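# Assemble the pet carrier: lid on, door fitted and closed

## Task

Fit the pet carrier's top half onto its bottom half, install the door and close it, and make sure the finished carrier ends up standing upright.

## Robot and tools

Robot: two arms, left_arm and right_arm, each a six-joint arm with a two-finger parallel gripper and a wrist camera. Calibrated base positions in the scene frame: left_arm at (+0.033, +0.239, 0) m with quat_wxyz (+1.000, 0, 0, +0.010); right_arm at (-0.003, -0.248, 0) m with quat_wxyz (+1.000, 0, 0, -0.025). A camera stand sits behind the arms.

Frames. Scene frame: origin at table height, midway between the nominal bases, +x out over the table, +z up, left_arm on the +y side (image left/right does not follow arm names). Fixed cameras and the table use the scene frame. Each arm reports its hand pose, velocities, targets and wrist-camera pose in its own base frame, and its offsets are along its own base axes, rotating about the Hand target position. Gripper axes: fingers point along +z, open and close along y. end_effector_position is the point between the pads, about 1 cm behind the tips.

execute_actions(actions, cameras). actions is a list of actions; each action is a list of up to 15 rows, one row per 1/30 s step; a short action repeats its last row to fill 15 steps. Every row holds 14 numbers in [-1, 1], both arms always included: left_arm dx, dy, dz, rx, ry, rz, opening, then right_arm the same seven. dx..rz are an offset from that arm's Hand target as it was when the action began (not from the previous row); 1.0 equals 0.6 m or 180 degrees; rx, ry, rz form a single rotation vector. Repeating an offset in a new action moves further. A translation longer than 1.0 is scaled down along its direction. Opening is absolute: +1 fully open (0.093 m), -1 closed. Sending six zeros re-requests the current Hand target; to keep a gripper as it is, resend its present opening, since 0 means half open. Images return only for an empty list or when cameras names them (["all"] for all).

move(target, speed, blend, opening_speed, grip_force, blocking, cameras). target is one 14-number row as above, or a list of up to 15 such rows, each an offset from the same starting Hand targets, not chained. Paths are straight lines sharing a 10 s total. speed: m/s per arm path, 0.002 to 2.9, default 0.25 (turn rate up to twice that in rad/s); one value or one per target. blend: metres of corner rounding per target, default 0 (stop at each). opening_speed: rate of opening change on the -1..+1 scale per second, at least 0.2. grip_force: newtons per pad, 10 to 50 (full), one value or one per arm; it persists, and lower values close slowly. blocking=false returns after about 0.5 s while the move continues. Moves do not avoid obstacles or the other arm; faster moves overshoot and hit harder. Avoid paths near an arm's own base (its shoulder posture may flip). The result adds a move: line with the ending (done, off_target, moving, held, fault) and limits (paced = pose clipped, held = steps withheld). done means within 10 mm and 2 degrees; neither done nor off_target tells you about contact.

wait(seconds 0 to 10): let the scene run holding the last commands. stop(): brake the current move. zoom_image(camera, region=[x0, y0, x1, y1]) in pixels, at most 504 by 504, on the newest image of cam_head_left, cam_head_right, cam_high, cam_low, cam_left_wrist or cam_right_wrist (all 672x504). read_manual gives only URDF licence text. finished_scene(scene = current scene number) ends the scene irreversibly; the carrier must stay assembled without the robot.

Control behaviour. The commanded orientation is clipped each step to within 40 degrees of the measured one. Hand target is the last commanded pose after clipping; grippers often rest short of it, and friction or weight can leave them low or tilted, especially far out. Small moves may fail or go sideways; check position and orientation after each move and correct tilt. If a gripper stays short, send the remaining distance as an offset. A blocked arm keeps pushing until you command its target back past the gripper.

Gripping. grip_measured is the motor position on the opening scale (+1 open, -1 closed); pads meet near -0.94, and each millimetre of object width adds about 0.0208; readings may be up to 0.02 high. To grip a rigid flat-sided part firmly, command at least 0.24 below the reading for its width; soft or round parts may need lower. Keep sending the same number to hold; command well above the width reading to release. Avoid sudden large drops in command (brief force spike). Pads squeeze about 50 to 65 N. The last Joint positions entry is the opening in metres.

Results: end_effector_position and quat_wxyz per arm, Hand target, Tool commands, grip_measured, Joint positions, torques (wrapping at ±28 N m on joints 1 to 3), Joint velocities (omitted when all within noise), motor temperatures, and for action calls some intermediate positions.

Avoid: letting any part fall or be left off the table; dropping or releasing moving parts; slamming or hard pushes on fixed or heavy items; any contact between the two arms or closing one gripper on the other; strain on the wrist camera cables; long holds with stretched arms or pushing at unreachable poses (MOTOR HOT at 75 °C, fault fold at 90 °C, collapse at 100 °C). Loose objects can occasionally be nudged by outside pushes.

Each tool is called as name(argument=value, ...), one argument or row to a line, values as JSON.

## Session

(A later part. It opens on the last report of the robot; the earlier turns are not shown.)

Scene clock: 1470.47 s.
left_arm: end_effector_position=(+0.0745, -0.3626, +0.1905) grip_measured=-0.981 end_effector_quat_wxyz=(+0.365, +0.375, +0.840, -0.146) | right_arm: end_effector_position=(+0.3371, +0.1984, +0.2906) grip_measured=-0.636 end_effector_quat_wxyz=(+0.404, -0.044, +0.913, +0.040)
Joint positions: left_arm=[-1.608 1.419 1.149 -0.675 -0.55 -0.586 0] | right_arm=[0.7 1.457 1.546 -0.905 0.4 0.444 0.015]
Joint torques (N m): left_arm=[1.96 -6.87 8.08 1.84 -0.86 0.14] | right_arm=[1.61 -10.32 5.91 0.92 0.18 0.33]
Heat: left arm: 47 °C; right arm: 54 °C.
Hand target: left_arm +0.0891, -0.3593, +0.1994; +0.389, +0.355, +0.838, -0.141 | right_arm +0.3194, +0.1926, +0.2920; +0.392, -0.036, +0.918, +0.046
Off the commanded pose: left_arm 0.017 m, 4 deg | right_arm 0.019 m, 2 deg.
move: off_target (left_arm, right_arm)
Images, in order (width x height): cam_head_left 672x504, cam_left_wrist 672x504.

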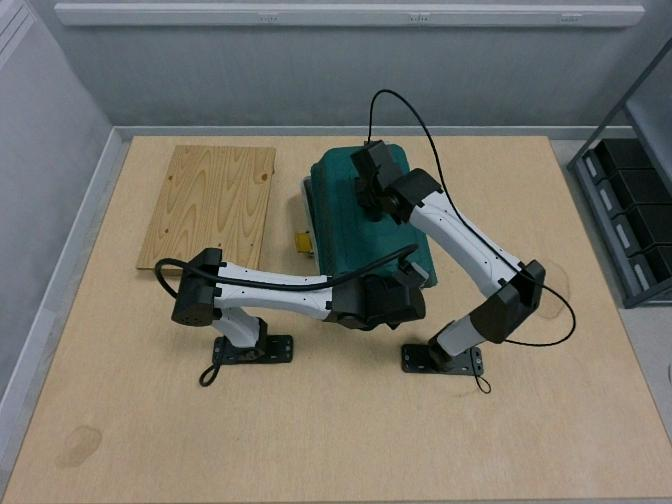

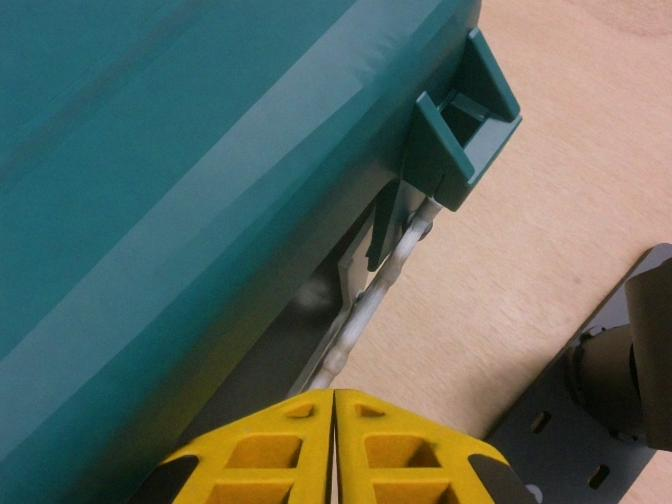

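move(
  target=[
    [0,0,0,0,0,0,-1,0.02,0,0.006,0,0,0,-0.95],
    [0.02,0.006,0,0,0,0,-1,0.02,0,0.006,0,0,0,-0.95],
  ],
  speed=0.05,
  cameras=["cam_head_left","cam_left_wrist"],
)

zoom_image(
  camera="cam_left_wrist",
  region=[340, 40, 592, 240],
)

zoom_image(
  camera="cam_left_wrist",
  region=[280, 160, 480, 390],
)

Scene clock: 1487.93 s.
left_arm: end_effector_position=(+0.0764, -0.3619, +0.1908) grip_measured=-0.981 end_effector_quat_wxyz=(+0.358, +0.387, +0.836, -0.152) | right_arm: end_effector_position=(+0.3400, +0.1953, +0.2919) grip_measured=-0.636 end_effector_quat_wxyz=(+0.405, -0.039, +0.912, +0.041)
Joint positions: left_arm=[-1.588 1.403 1.137 -0.661 -0.513 -0.547 0] | right_arm=[0.688 1.457 1.548 -0.901 0.396 0.443 0.015]
Joint torques (N m): left_arm=[4.19 -7.01 7.36 1.96 -0.98 0.12] | right_arm=[0.38 -7.5 9.14 0.9 0.05 0.11]
Motor temperatures (°C): left_arm=[28 36 46 37 29 27 26] | right_arm=[27 55 54 30 24 27 28]
Heat: left arm: 46 °C; right arm: 55 °C.
Hand target: left_arm +0.1011, -0.3557, +0.1992; +0.389, +0.355, +0.838, -0.140 | right_arm +0.3315, +0.1926, +0.2957; +0.392, -0.036, +0.918, +0.046
Off the commanded pose: left_arm 0.027 m, 5 deg | right_arm 0.010 m, 2 deg.
move: off_target (left_arm)
Images, in order (width x height): cam_head_left 672x504, cam_left_wrist 672x504.

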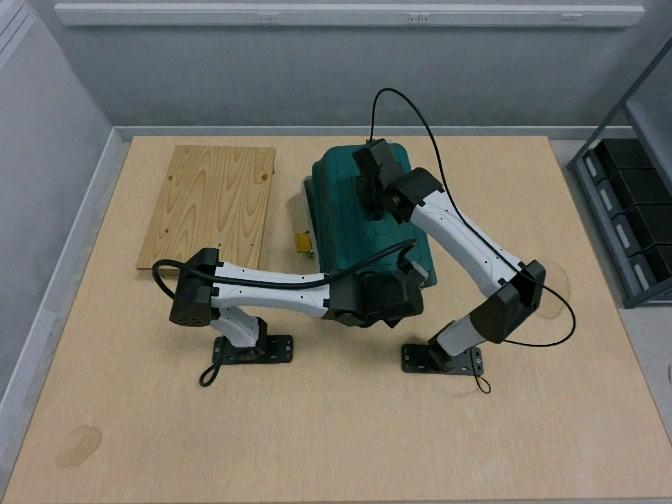

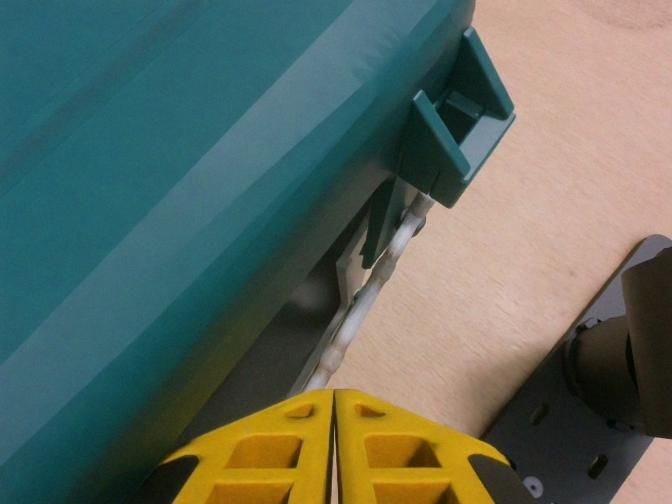

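Scaled by 2.000 from the camera's 672x504 image, which has a finer 960x720 frame.

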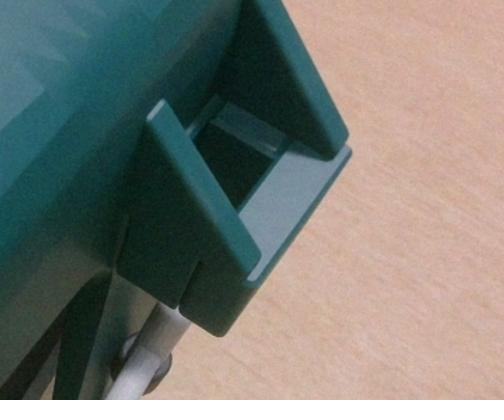

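Scaled by 2.191 from the camera's 672x504 image, which has a finer 960x720 frame.

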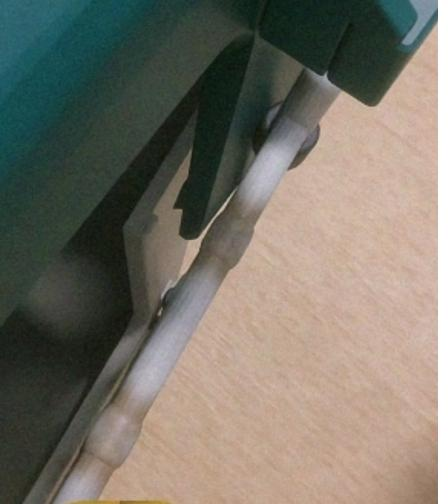

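move(
  target=[0.016,0,0,0,0,0,-1,0.006,0,0.004,0,0,0,-0.95],
  speed=0.05,
  cameras=["cam_head_left","cam_left_wrist"],
)

zoom_image(
  camera="cam_left_wrist",
  region=[340, 40, 592, 240],
)

zoom_image(
  camera="cam_left_wrist",
  region=[280, 160, 480, 390],
)

Scene clock: 1505.63 s.
left_arm: end_effector_position=(+0.0837, -0.3608, +0.1917) grip_measured=-0.981 end_effector_quat_wxyz=(+0.355, +0.390, +0.836, -0.152) | right_arm: end_effector_position=(+0.3457, +0.1946, +0.2972) grip_measured=-0.636 end_effector_quat_wxyz=(+0.411, -0.034, +0.910, +0.042)
Joint positions: left_arm=[-1.557 1.397 1.137 -0.658 -0.487 -0.515 0] | right_arm=[0.677 1.468 1.571 -0.897 0.396 0.44 0.015]
Joint torques (N m): left_arm=[4.63 -6.69 6.9 2.15 -1 0.15] | right_arm=[0.59 -7.56 9.02 0.82 0 0.08]
Motor temperatures (°C): left_arm=[28 35 46 38 29 27 26] | right_arm=[27 53 55 29 24 27 28]
Heat: left arm: 46 °C; right arm: 55 °C.
Hand target: left_arm +0.1108, -0.3557, +0.1993; +0.389, +0.355, +0.838, -0.140 | right_arm +0.3350, +0.1926, +0.2982; +0.392, -0.036, +0.918, +0.046
Off the commanded pose: left_arm 0.028 m, 6 deg | right_arm 0.011 m, 2 deg.
move: off_target (left_arm, right_arm)
Images, in order (width x height): cam_head_left 672x504, cam_left_wrist 672x504.

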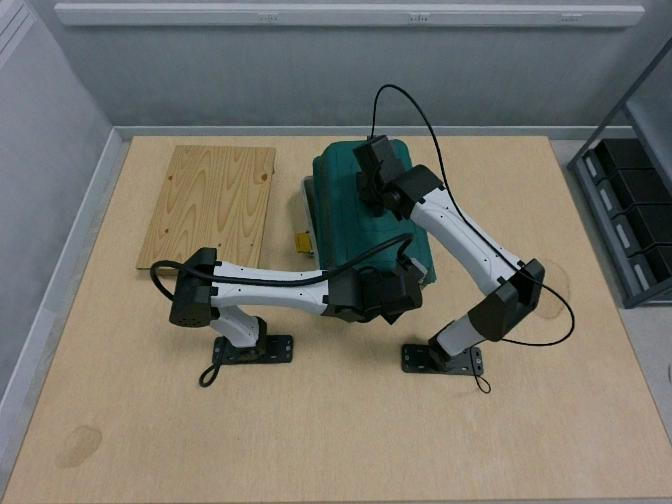

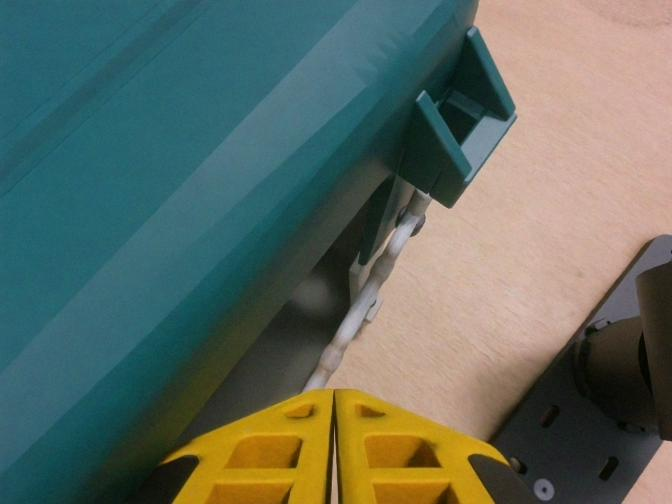

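Scaled by 2.000 from the camera's 672x504 image, which has a finer 960x720 frame.

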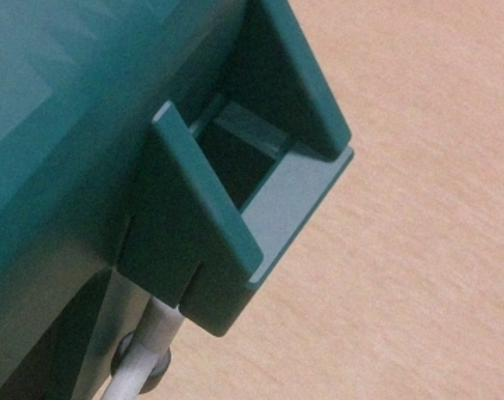

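Scaled by 2.191 from the camera's 672x504 image, which has a finer 960x720 frame.

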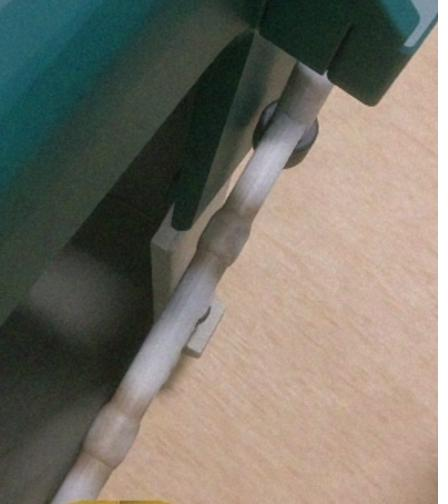

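move(
  target=[0,0,0,0,0,0,-1,-0.007,0,-0.02,0,0.006,0,-0.95],
  speed=0.05,
  cameras=["cam_head_left","cam_low","cam_left_wrist"],
)

zoom_image(
  camera="cam_left_wrist",
  region=[340, 40, 592, 240],
)

zoom_image(
  camera="cam_low",
  region=[290, 190, 430, 310],
)

Scene clock: 1515.80 s.
left_arm: end_effector_position=(+0.0835, -0.3608, +0.1916) grip_measured=-0.981 end_effector_quat_wxyz=(+0.355, +0.391, +0.835, -0.153) | right_arm: end_effector_position=(+0.3463, +0.1951, +0.2952) grip_measured=-0.636 end_effector_quat_wxyz=(+0.411, -0.034, +0.910, +0.042)
Joint positions: left_arm=[-1.557 1.394 1.134 -0.653 -0.486 -0.514 0] | right_arm=[0.677 1.468 1.562 -0.888 0.396 0.44 0.015]
Joint torques (N m): left_arm=[4.63 -6.5 7.21 2.11 -1.02 0.12] | right_arm=[0.94 -8.53 5.98 0.88 -0.05 0.21]
Motor temperatures (°C): left_arm=[28 36 46 38 29 27 26] | right_arm=[27 52 56 29 24 27 28]
Heat: left arm: 46 °C; right arm: 56 °C.
Hand target: left_arm +0.1108, -0.3557, +0.1993; +0.389, +0.355, +0.838, -0.141 | right_arm +0.3308, +0.1927, +0.2862; +0.383, -0.035, +0.922, +0.046
Off the commanded pose: left_arm 0.029 m, 6 deg | right_arm 0.018 m, 4 deg.
move: off_target (left_arm, right_arm)
Images, in order (width x height): cam_head_left 672x504, cam_low 672x504, cam_left_wrist 672x504.

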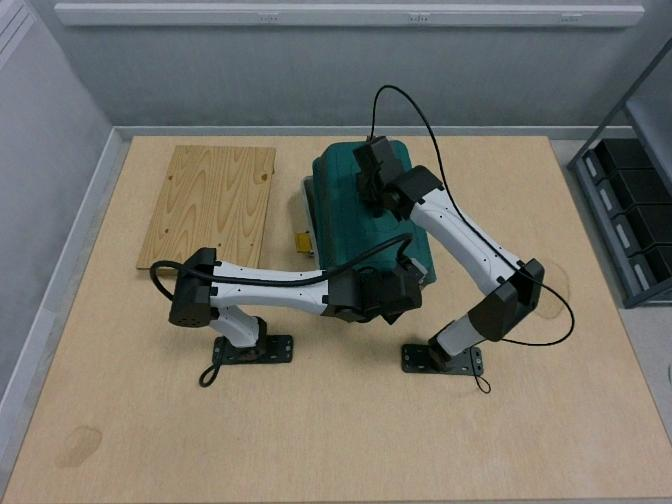

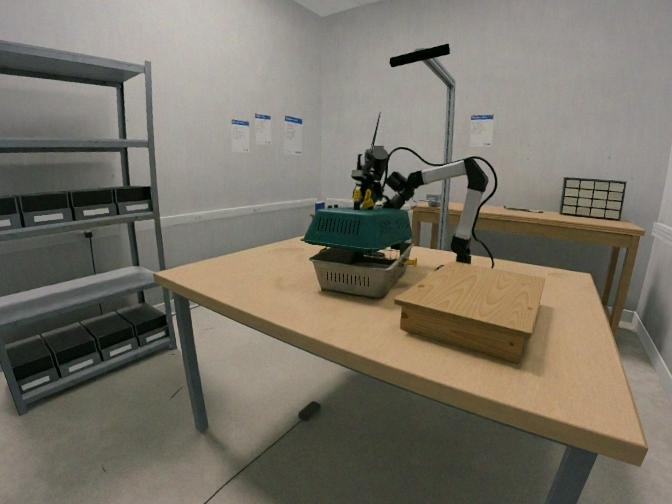

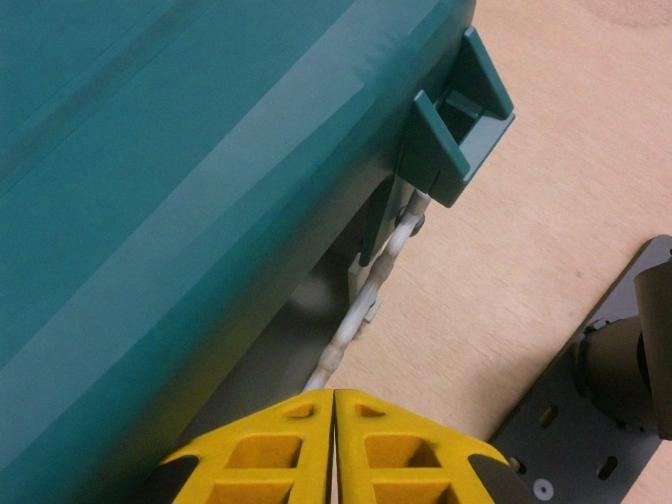

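Scaled by 2.000 from the camera's 672x504 image, which has a finer 960x720 frame.

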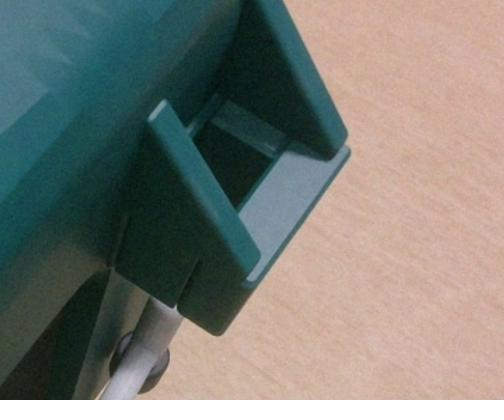

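Scaled by 3.600 from the camera's 672x504 image, which has a finer 960x720 frame.

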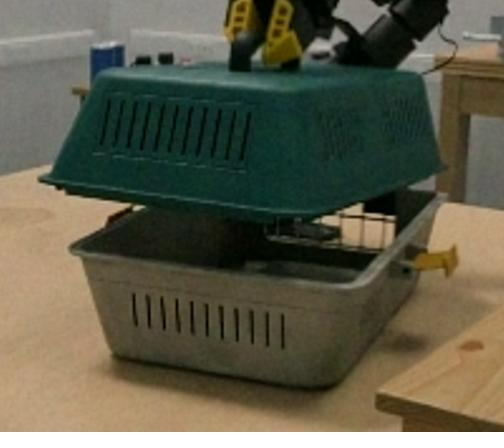

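move(
  target=[0,0,0,0,0,0,-1,-0.006,0,-0.016,0,0.004,0,-0.95],
  speed=0.05,
  cameras=["cam_head_left","cam_low","cam_left_wrist"],
)

zoom_image(
  camera="cam_left_wrist",
  region=[340, 40, 592, 240],
)

zoom_image(
  camera="cam_low",
  region=[290, 190, 430, 310],
)

Scene clock: 1525.33 s.
left_arm: end_effector_position=(+0.0815, -0.3612, +0.1917) grip_measured=-0.981 end_effector_quat_wxyz=(+0.351, +0.393, +0.835, -0.158) | right_arm: end_effector_position=(+0.3475, +0.1960, +0.2863) grip_measured=-0.636 end_effector_quat_wxyz=(+0.409, -0.034, +0.911, +0.041)
Joint positions: left_arm=[-1.557 1.392 1.134 -0.654 -0.472 -0.514 0] | right_arm=[0.677 1.468 1.53 -0.862 0.396 0.439 0.015]
Joint torques (N m): left_arm=[4.57 -6.26 7.27 2.1 -1.16 0.11] | right_arm=[1.28 -9.55 5.39 0.8 -0.08 0.31]
Motor temperatures (°C): left_arm=[29 36 46 38 30 27 26] | right_arm=[27 52 55 29 24 27 28]
Heat: left arm: 46 °C; right arm: 55 °C.
Hand target: left_arm +0.1108, -0.3557, +0.1992; +0.389, +0.355, +0.838, -0.140 | right_arm +0.3272, +0.1926, +0.2766; +0.377, -0.035, +0.924, +0.046
Off the commanded pose: left_arm 0.031 m, 6 deg | right_arm 0.023 m, 4 deg.
move: off_target (left_arm, right_arm)
Images, in order (width x height): cam_head_left 672x504, cam_low 672x504, cam_left_wrist 672x504.

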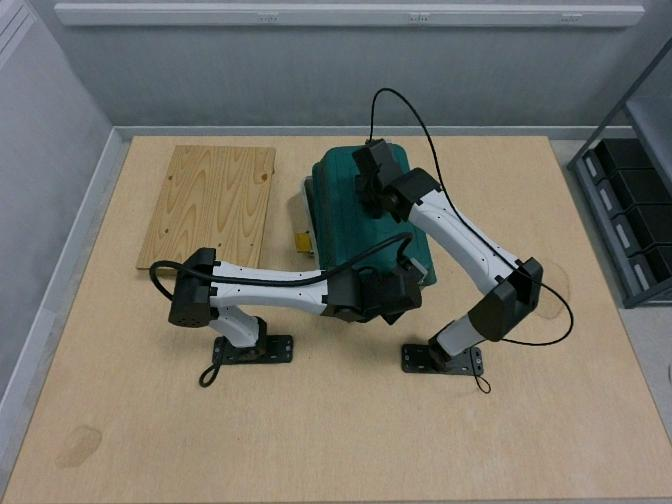

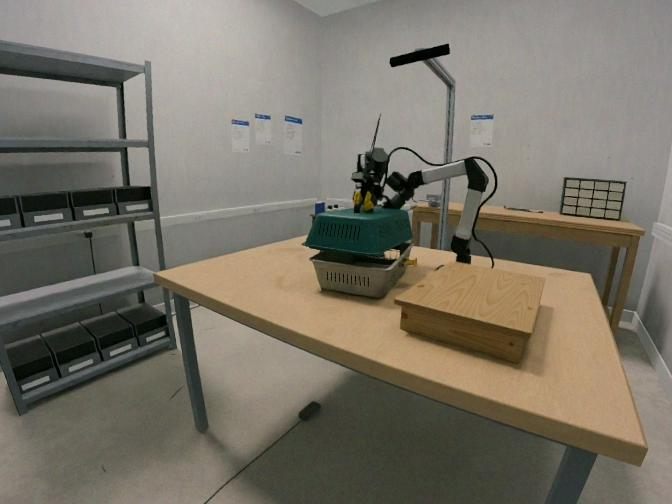

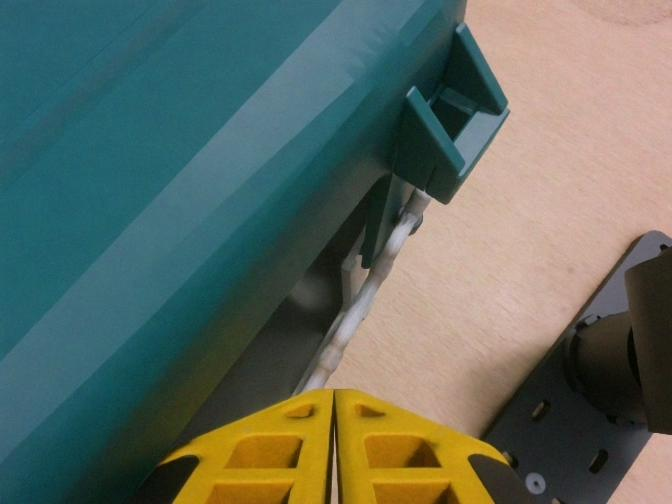

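Scaled by 2.000 from the camera's 672x504 image, which has a finer 960x720 frame.

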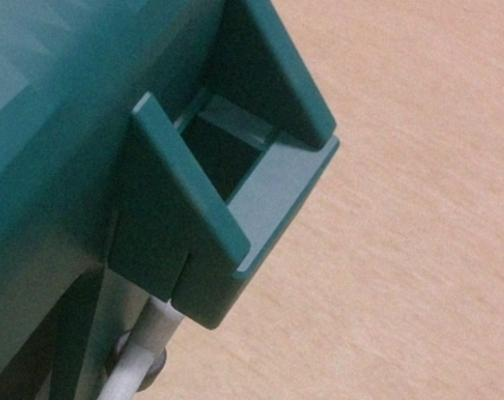

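Scaled by 3.600 from the camera's 672x504 image, which has a finer 960x720 frame.

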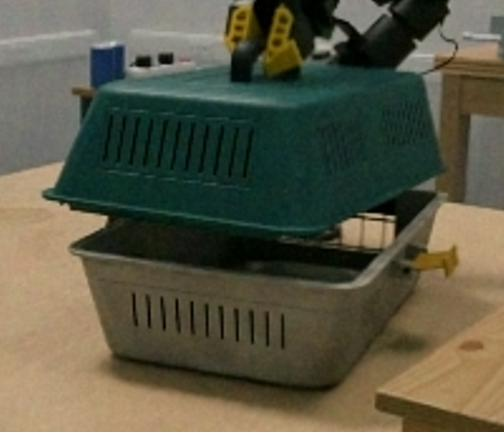

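zoom_image(
  camera="cam_head_left",
  region=[380, 245, 450, 305],
)

wait(
  seconds=0,
  cameras=["cam_head_right", "cam_high"],
)

zoom_image(
  camera="cam_head_right",
  region=[370, 250, 440, 320],
)

Scaled by 7.200 from the camera's 672x504 image, which has a finer 960x720 frame.

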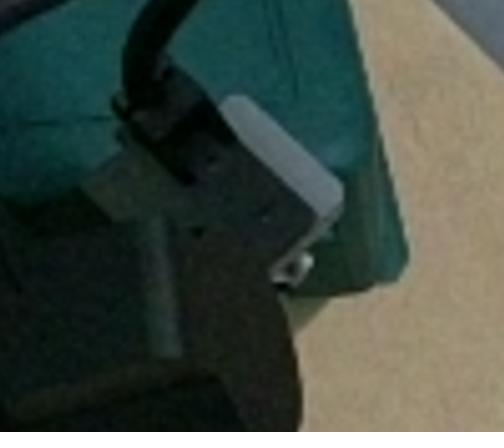

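Scene clock: 1571.13 s.
left_arm: end_effector_position=(+0.0815, -0.3612, +0.1917) grip_measured=-0.981 end_effector_quat_wxyz=(+0.351, +0.393, +0.835, -0.158) | right_arm: end_effector_position=(+0.3475, +0.1960, +0.2863) grip_measured=-0.636 end_effector_quat_wxyz=(+0.409, -0.034, +0.911, +0.041)
Joint positions: left_arm=[-1.557 1.392 1.134 -0.654 -0.472 -0.514 0] | right_arm=[0.677 1.468 1.53 -0.862 0.396 0.439 0.015]
Joint torques (N m): left_arm=[4.56 -6.26 7.28 2.1 -1.16 0.12] | right_arm=[1.29 -9.54 5.35 0.77 -0.07 0.31]
Heat: left arm: 45 °C; right arm: 54 °C.
Hand target: left_arm +0.1108, -0.3557, +0.1992; +0.389, +0.355, +0.838, -0.140 | right_arm +0.3272, +0.1926, +0.2766; +0.377, -0.035, +0.924, +0.046
Tool commands: left_gripper/opening=-1.0 right_gripper/opening=-0.95
Off the commanded pose: left_arm 0.031 m, 6 deg | right_arm 0.023 m, 4 deg.
Images, in order (width x height): cam_head_right 672x504, cam_high 672x504.

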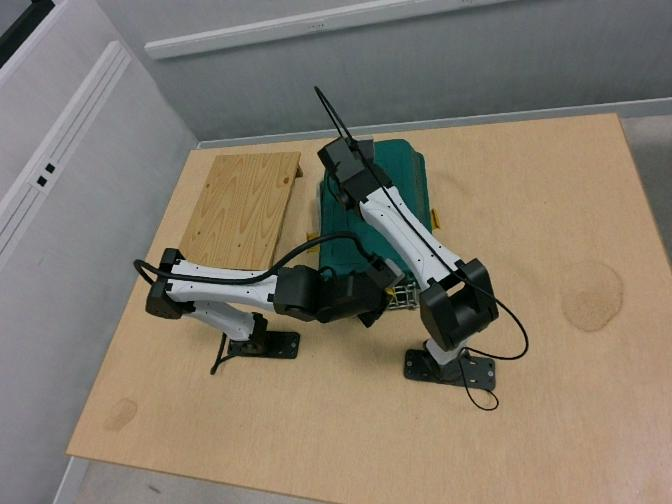

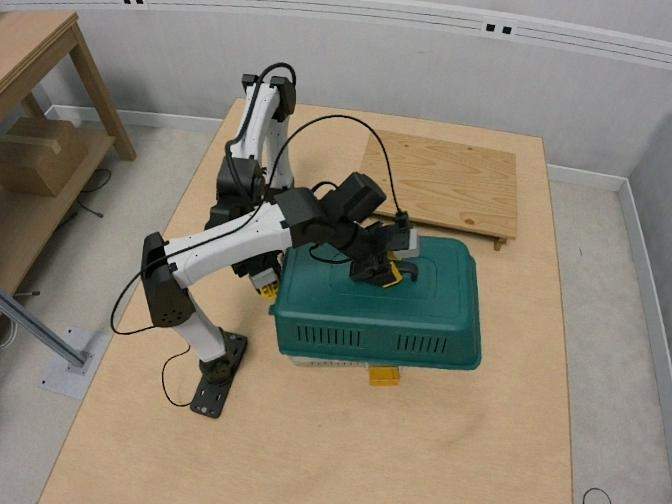

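Scaled by 7.200 from the camera's 672x504 image, which has a finer 960x720 frame.

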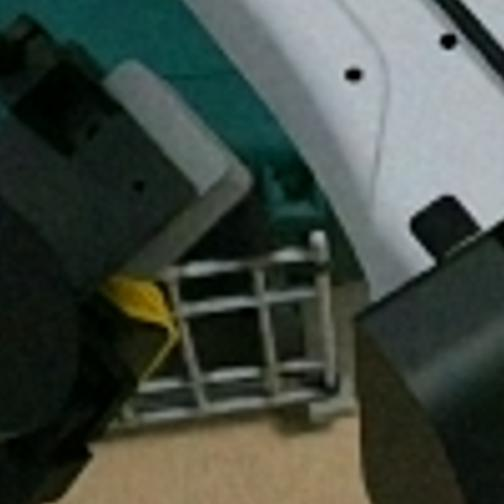

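move(
  target=[
    [0,0,0,0,0,0,-1,0.018,0.002,0.04,-0.008,-0.012,0,-0.95],
    [0,0,0,0,0,0,-1,0.02,0.004,0.04,-0.012,-0.012,0.018,-0.95],
  ],
  speed=0.05,
  cameras=["cam_head_right","cam_low","cam_left_wrist","cam_high"],
)

zoom_image(
  camera="cam_left_wrist",
  region=[340, 40, 592, 240],
)

zoom_image(
  camera="cam_head_right",
  region=[370, 250, 440, 320],
)

zoom_image(
  camera="cam_high",
  region=[250, 220, 500, 400],
)

zoom_image(
  camera="cam_low",
  region=[290, 190, 430, 310],
)

Scene clock: 1635.47 s.
left_arm: end_effector_position=(+0.0860, -0.3629, +0.1927) grip_measured=-0.981 end_effector_quat_wxyz=(+0.356, +0.386, +0.835, -0.161) | right_arm: end_effector_position=(+0.3480, +0.1987, +0.2959) grip_measured=-0.636 end_effector_quat_wxyz=(+0.404, -0.054, +0.912, +0.040)
Joint positions: left_arm=[-1.547 1.392 1.128 -0.633 -0.476 -0.51 0] | right_arm=[0.674 1.489 1.595 -0.909 0.376 0.403 0.015]
Joint torques (N m): left_arm=[3.6 -6.19 7.83 1.94 -1.11 0.09] | right_arm=[0.02 -8.31 8.8 0.96 0.01 -0.38]
Heat: left arm: 44 °C; right arm: 54 °C.
Hand target: left_arm +0.1107, -0.3557, +0.1992; +0.389, +0.355, +0.838, -0.140 | right_arm +0.3392, +0.1950, +0.3006; +0.393, -0.069, +0.916, +0.039
Off the commanded pose: left_arm 0.027 m, 6 deg | right_arm 0.011 m, 2 deg.
move: off_target (left_arm, right_arm)
Images, in order (width x height): cam_head_right 672x504, cam_high 672x504, cam_low 672x504, cam_left_wrist 672x504.

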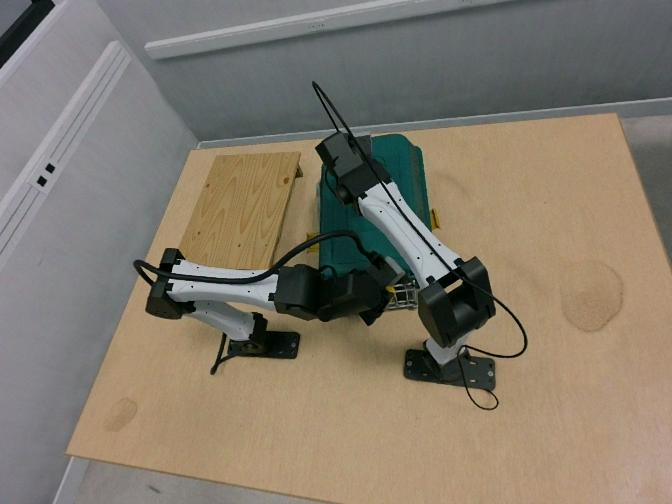

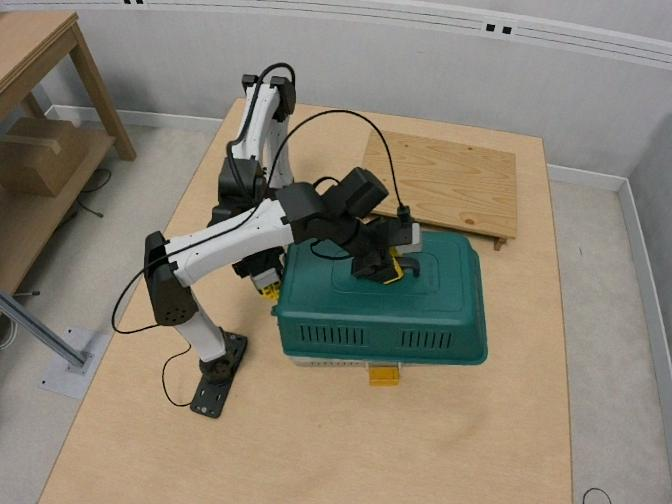

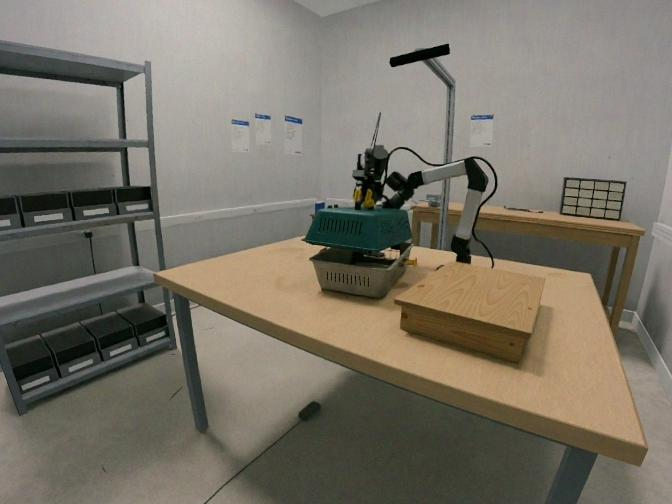

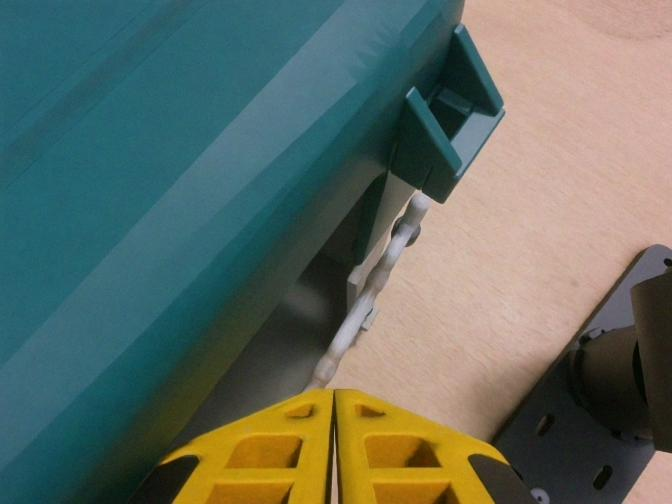

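Scaled by 2.000 from the camera's 672x504 image, which has a finer 960x720 frame.

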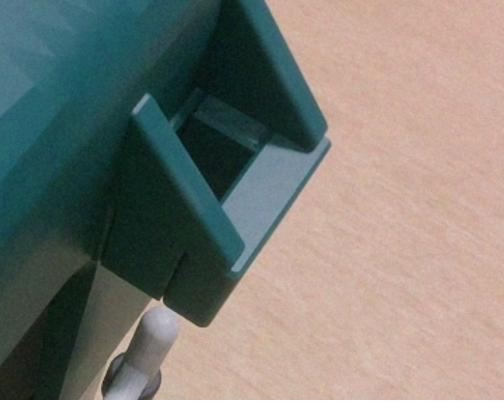

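Scaled by 7.200 from the camera's 672x504 image, which has a finer 960x720 frame.

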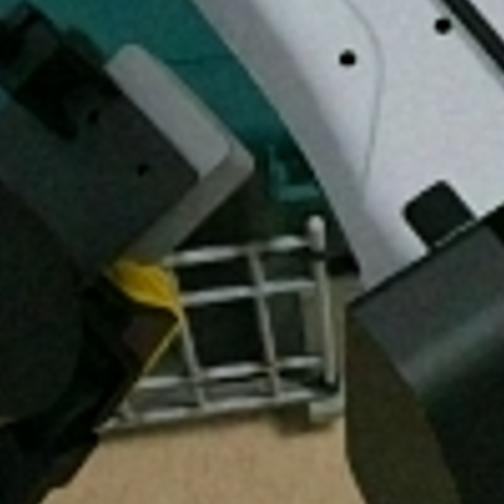

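Scaled by 2.016 from the camera's 672x504 image, which has a finer 960x720 frame.

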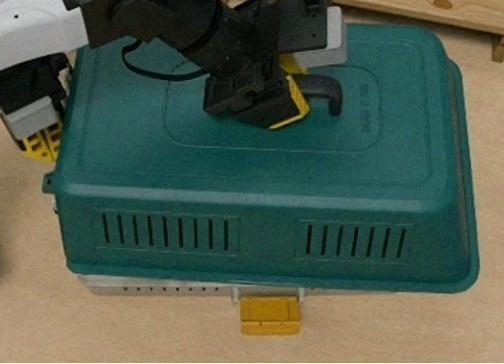

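Scaled by 3.600 from the camera's 672x504 image, which has a finer 960x720 frame.

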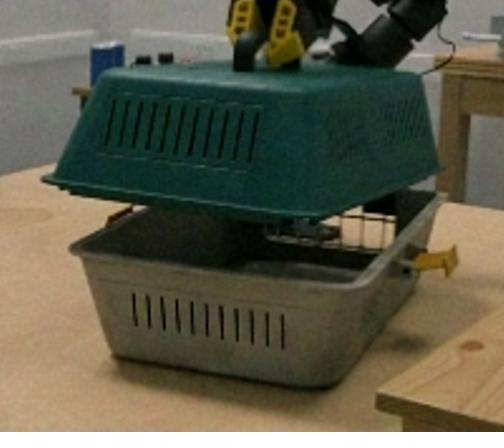

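move(
  target=[0,0,0,0,0,0,-1,0.012,-0.001,0.005,-0.004,0,0.016,-0.95],
  speed=0.05,
  cameras=["cam_head_right","cam_low","cam_left_wrist","cam_high"],
)

zoom_image(
  camera="cam_left_wrist",
  region=[340, 40, 592, 240],
)

zoom_image(
  camera="cam_head_right",
  region=[370, 250, 440, 320],
)

zoom_image(
  camera="cam_high",
  region=[250, 220, 500, 400],
)

zoom_image(
  camera="cam_low",
  region=[290, 190, 430, 310],
)

Scene clock: 1665.07 s.
left_arm: end_effector_position=(+0.0889, -0.3662, +0.1959) grip_measured=-0.981 end_effector_quat_wxyz=(+0.362, +0.381, +0.834, -0.168) | right_arm: end_effector_position=(+0.3514, +0.1999, +0.2956) grip_measured=-0.637 end_effector_quat_wxyz=(+0.396, -0.072, +0.914, +0.053)
Joint positions: left_arm=[-1.539 1.392 1.128 -0.61 -0.476 -0.505 0] | right_arm=[0.647 1.496 1.606 -0.907 0.314 0.361 0.015]
Joint torques (N m): left_arm=[2.91 -6.11 7.9 1.72 -1.09 0.06] | right_arm=[-0.42 -7.9 9.63 1.02 0.1 -0.62]
Heat: left arm: 44 °C; right arm: 52 °C.
Hand target: left_arm +0.1107, -0.3557, +0.1992; +0.389, +0.355, +0.838, -0.140 | right_arm +0.3464, +0.1943, +0.3036; +0.391, -0.094, +0.915, +0.043
Off the commanded pose: left_arm 0.024 m, 5 deg | right_arm 0.011 m, 3 deg.
move: off_target (left_arm, right_arm)
Images, in order (width x height): cam_head_right 672x504, cam_high 672x504, cam_low 672x504, cam_left_wrist 672x504.

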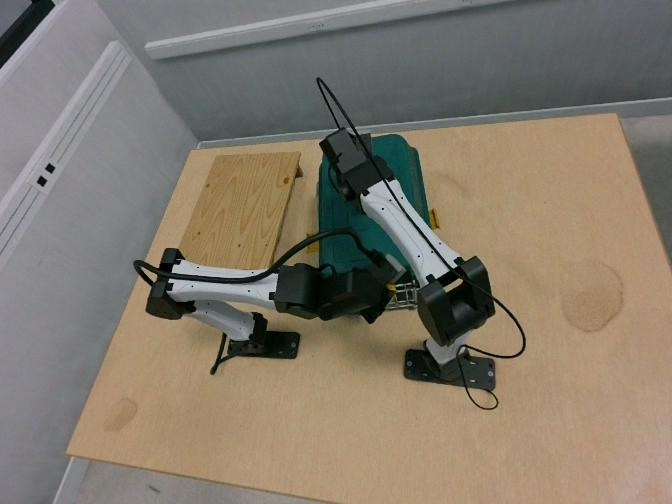

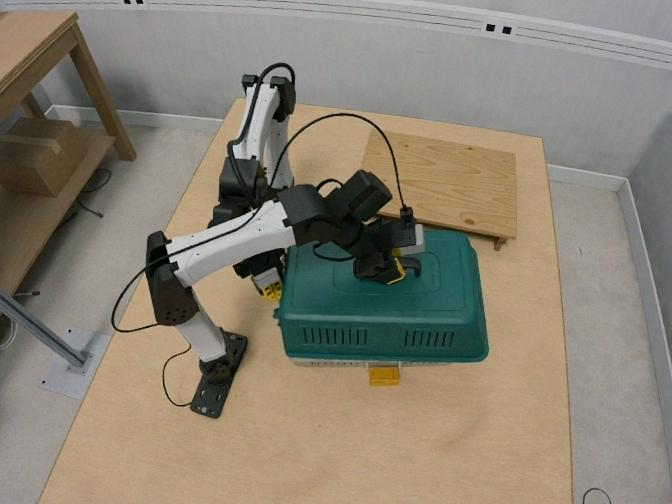

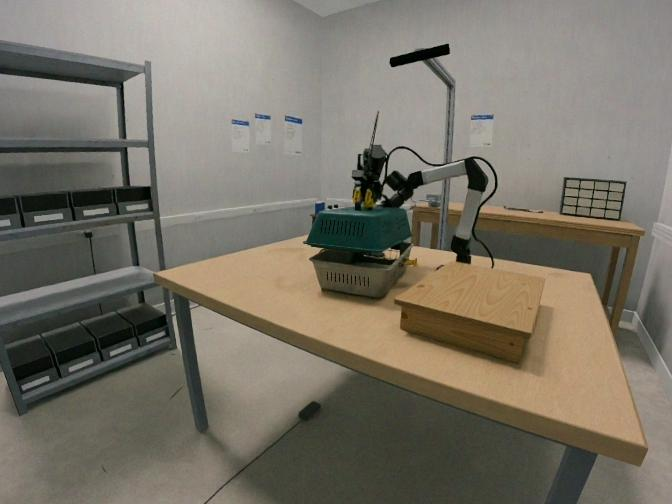

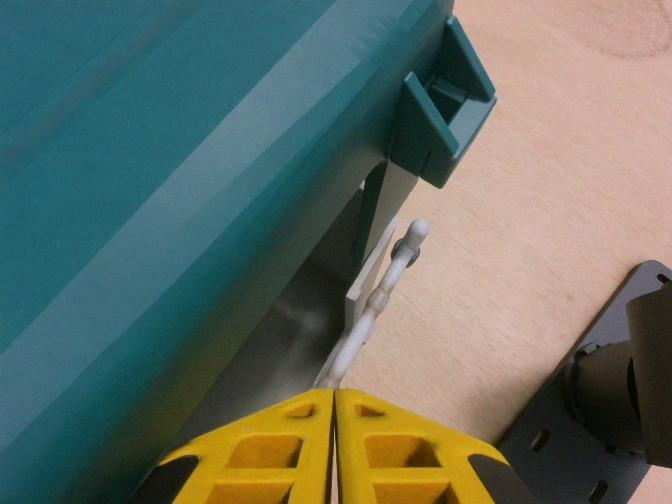

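Scaled by 2.000 from the camera's 672x504 image, which has a finer 960x720 frame.

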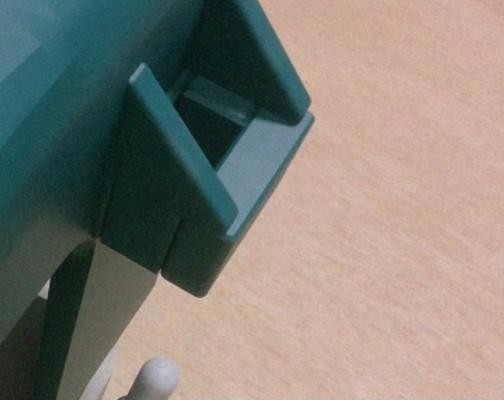

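Scaled by 7.200 from the camera's 672x504 image, which has a finer 960x720 frame.

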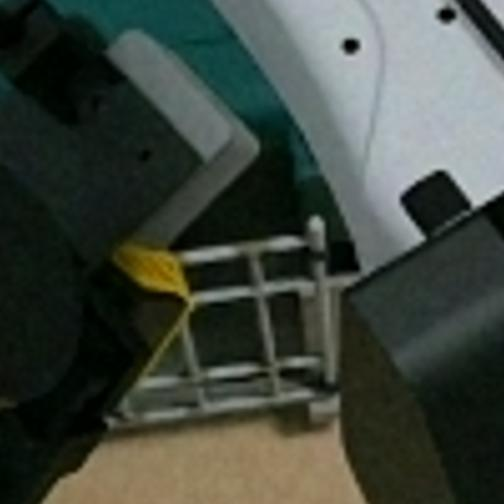

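Scaled by 2.016 from the camera's 672x504 image, which has a finer 960x720 frame.

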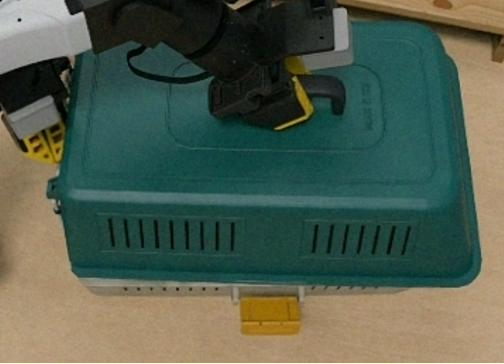

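Scaled by 3.600 from the camera's 672x504 image, which has a finer 960x720 frame.

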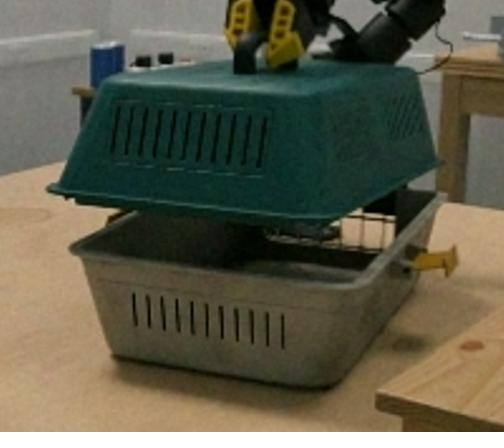

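move(
  target=[-0.022,0,-0.005,0,0,0,-1,0.0,0,0,0,0,0,-0.95],
  speed=0.05,
  cameras=["cam_left_wrist"],
)

zoom_image(
  camera="cam_left_wrist",
  region=[300, 190, 500, 390],
)

Scene clock: 1675.03 s.
left_arm: end_effector_position=(+0.0856, -0.3665, +0.1977) grip_measured=-0.981 end_effector_quat_wxyz=(+0.369, +0.375, +0.834, -0.168) | right_arm: end_effector_position=(+0.3491, +0.1988, +0.2930) grip_measured=-0.637 end_effector_quat_wxyz=(+0.390, -0.077, +0.916, +0.049)
Joint positions: left_arm=[-1.559 1.392 1.128 -0.61 -0.505 -0.527 0] | right_arm=[0.647 1.496 1.606 -0.922 0.312 0.354 0.015]
Joint torques (N m): left_arm=[0.25 -5.81 7.28 1.57 -1.1 -0.11] | right_arm=[-0.4 -7.83 9.72 1.13 0.11 -0.57]
Heat: left arm: 44 °C; right arm: 52 °C.
Hand target: left_arm +0.0976, -0.3558, +0.1963; +0.389, +0.355, +0.838, -0.140 | right_arm +0.3464, +0.1943, +0.3036; +0.391, -0.094, +0.915, +0.043
Off the commanded pose: left_arm 0.016 m, 4 deg | right_arm 0.012 m, 2 deg.
move: off_target (left_arm, right_arm)
Images, in order (width x height): cam_left_wrist 672x504.

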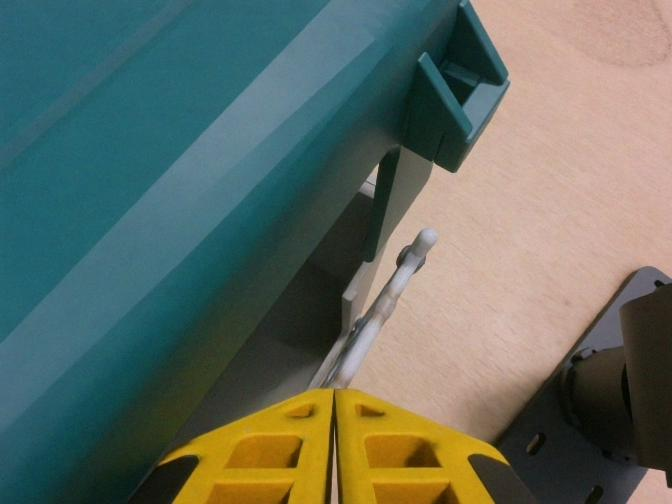

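Scaled by 2.520 from the camera's 672x504 image, which has a finer 960x720 frame.

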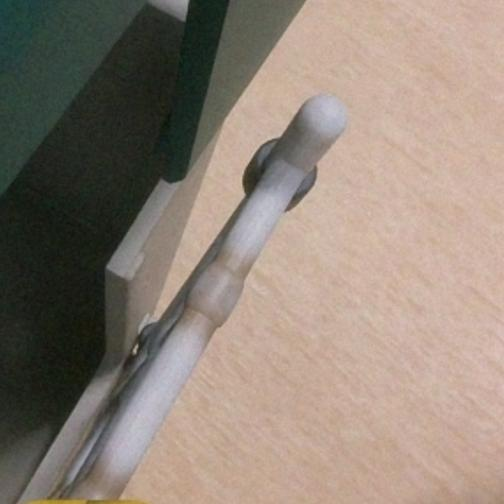

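move(
  target=[0.015,0.0,-0.012,0,0,0,-1,0.0,0,0,0,0,0,-0.95],
  speed=0.05,
  cameras=["cam_left_wrist"],
)

zoom_image(
  camera="cam_left_wrist",
  region=[300, 190, 500, 390],
)

Scene clock: 1689.13 s.
left_arm: end_effector_position=(+0.0867, -0.3695, +0.1978) grip_measured=-0.981 end_effector_quat_wxyz=(+0.378, +0.372, +0.830, -0.175) | right_arm: end_effector_position=(+0.3493, +0.1990, +0.2932) grip_measured=-0.637 end_effector_quat_wxyz=(+0.391, -0.081, +0.916, +0.047)
Joint positions: left_arm=[-1.559 1.389 1.109 -0.568 -0.512 -0.52 0] | right_arm=[0.647 1.496 1.606 -0.921 0.311 0.344 0.015]
Joint torques (N m): left_arm=[3.4 -5.55 6.09 1.57 -0.8 0.05] | right_arm=[-0.42 -7.82 9.73 1.12 0.11 -0.47]
Heat: left arm: 44 °C; right arm: 53 °C.
Hand target: left_arm +0.1066, -0.3556, +0.1890; +0.389, +0.355, +0.838, -0.140 | right_arm +0.3465, +0.1944, +0.3036; +0.391, -0.094, +0.915, +0.043
Off the commanded pose: left_arm 0.026 m, 5 deg | right_arm 0.012 m, 2 deg.
move: off_target (left_arm, right_arm)
Images, in order (width x height): cam_left_wrist 672x504.

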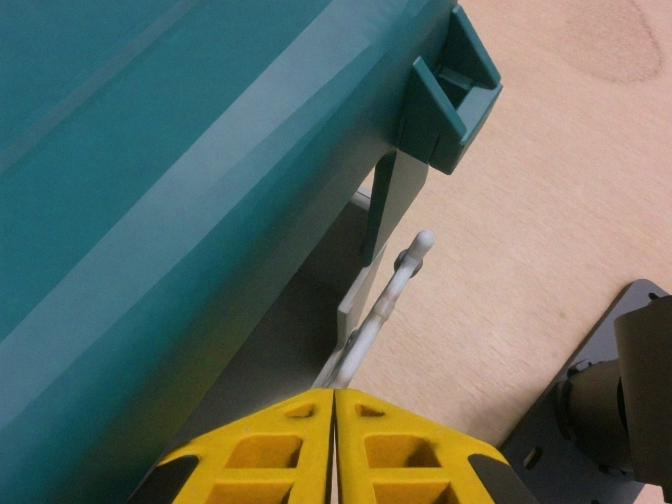

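Scaled by 2.520 from the camera's 672x504 image, which has a finer 960x720 frame.

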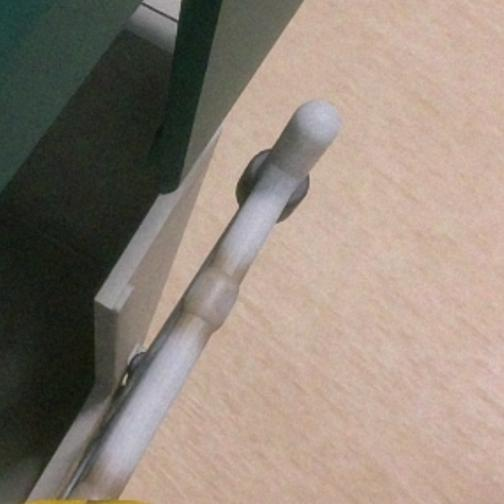

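move(
  target=[
    [-0.06,0.0,0.02,0,0,0,-1,0.0,0,0,0,0,0,-0.95],
    [-0.09,0.0,-0.01,0,0,0,-1,0.0,0,0,0,0,0,-0.95],
    [-0.035,0.0,-0.01,0,0,0,-1,0.0,0,0,0,0,0,-0.95],
  ],
  speed=0.06,
  cameras=["cam_left_wrist"],
)

Scene clock: 1703.07 s.
left_arm: end_effector_position=(+0.0808, -0.3543, +0.1822) grip_measured=-0.981 end_effector_quat_wxyz=(+0.388, +0.363, +0.837, -0.129) | right_arm: end_effector_position=(+0.3455, +0.1939, +0.2879) grip_measured=-0.637 end_effector_quat_wxyz=(+0.377, -0.094, +0.921, +0.035)
Joint positions: left_arm=[-1.618 1.405 1.089 -0.639 -0.618 -0.598 0] | right_arm=[0.64 1.496 1.606 -0.955 0.308 0.32 0.015]
Joint torques (N m): left_arm=[1.72 -6.2 6.98 2.03 -0.18 0.11] | right_arm=[0.09 -7.73 9.77 1.38 0.14 -0.21]
Heat: left arm: 44 °C; right arm: 54 °C.
Hand target: left_arm +0.0855, -0.3558, +0.1831; +0.389, +0.355, +0.838, -0.141 | right_arm +0.3465, +0.1943, +0.3036; +0.391, -0.094, +0.915, +0.043
Off the commanded pose: left_arm 0.005 m, 2 deg | right_arm 0.016 m, 2 deg.
move: off_target (right_arm)
Images, in order (width x height): cam_left_wrist 672x504.

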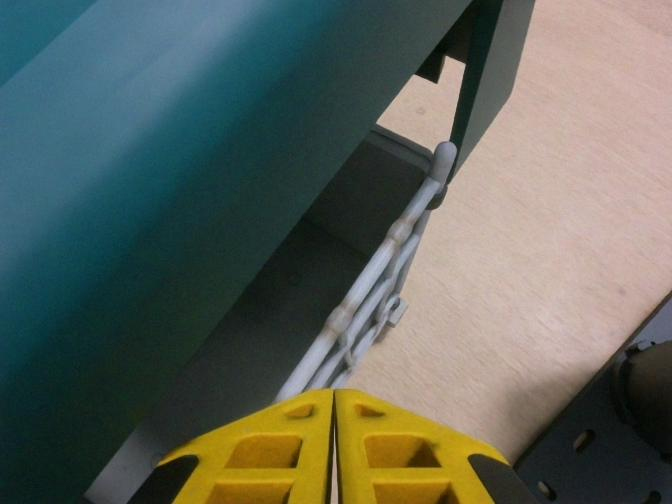

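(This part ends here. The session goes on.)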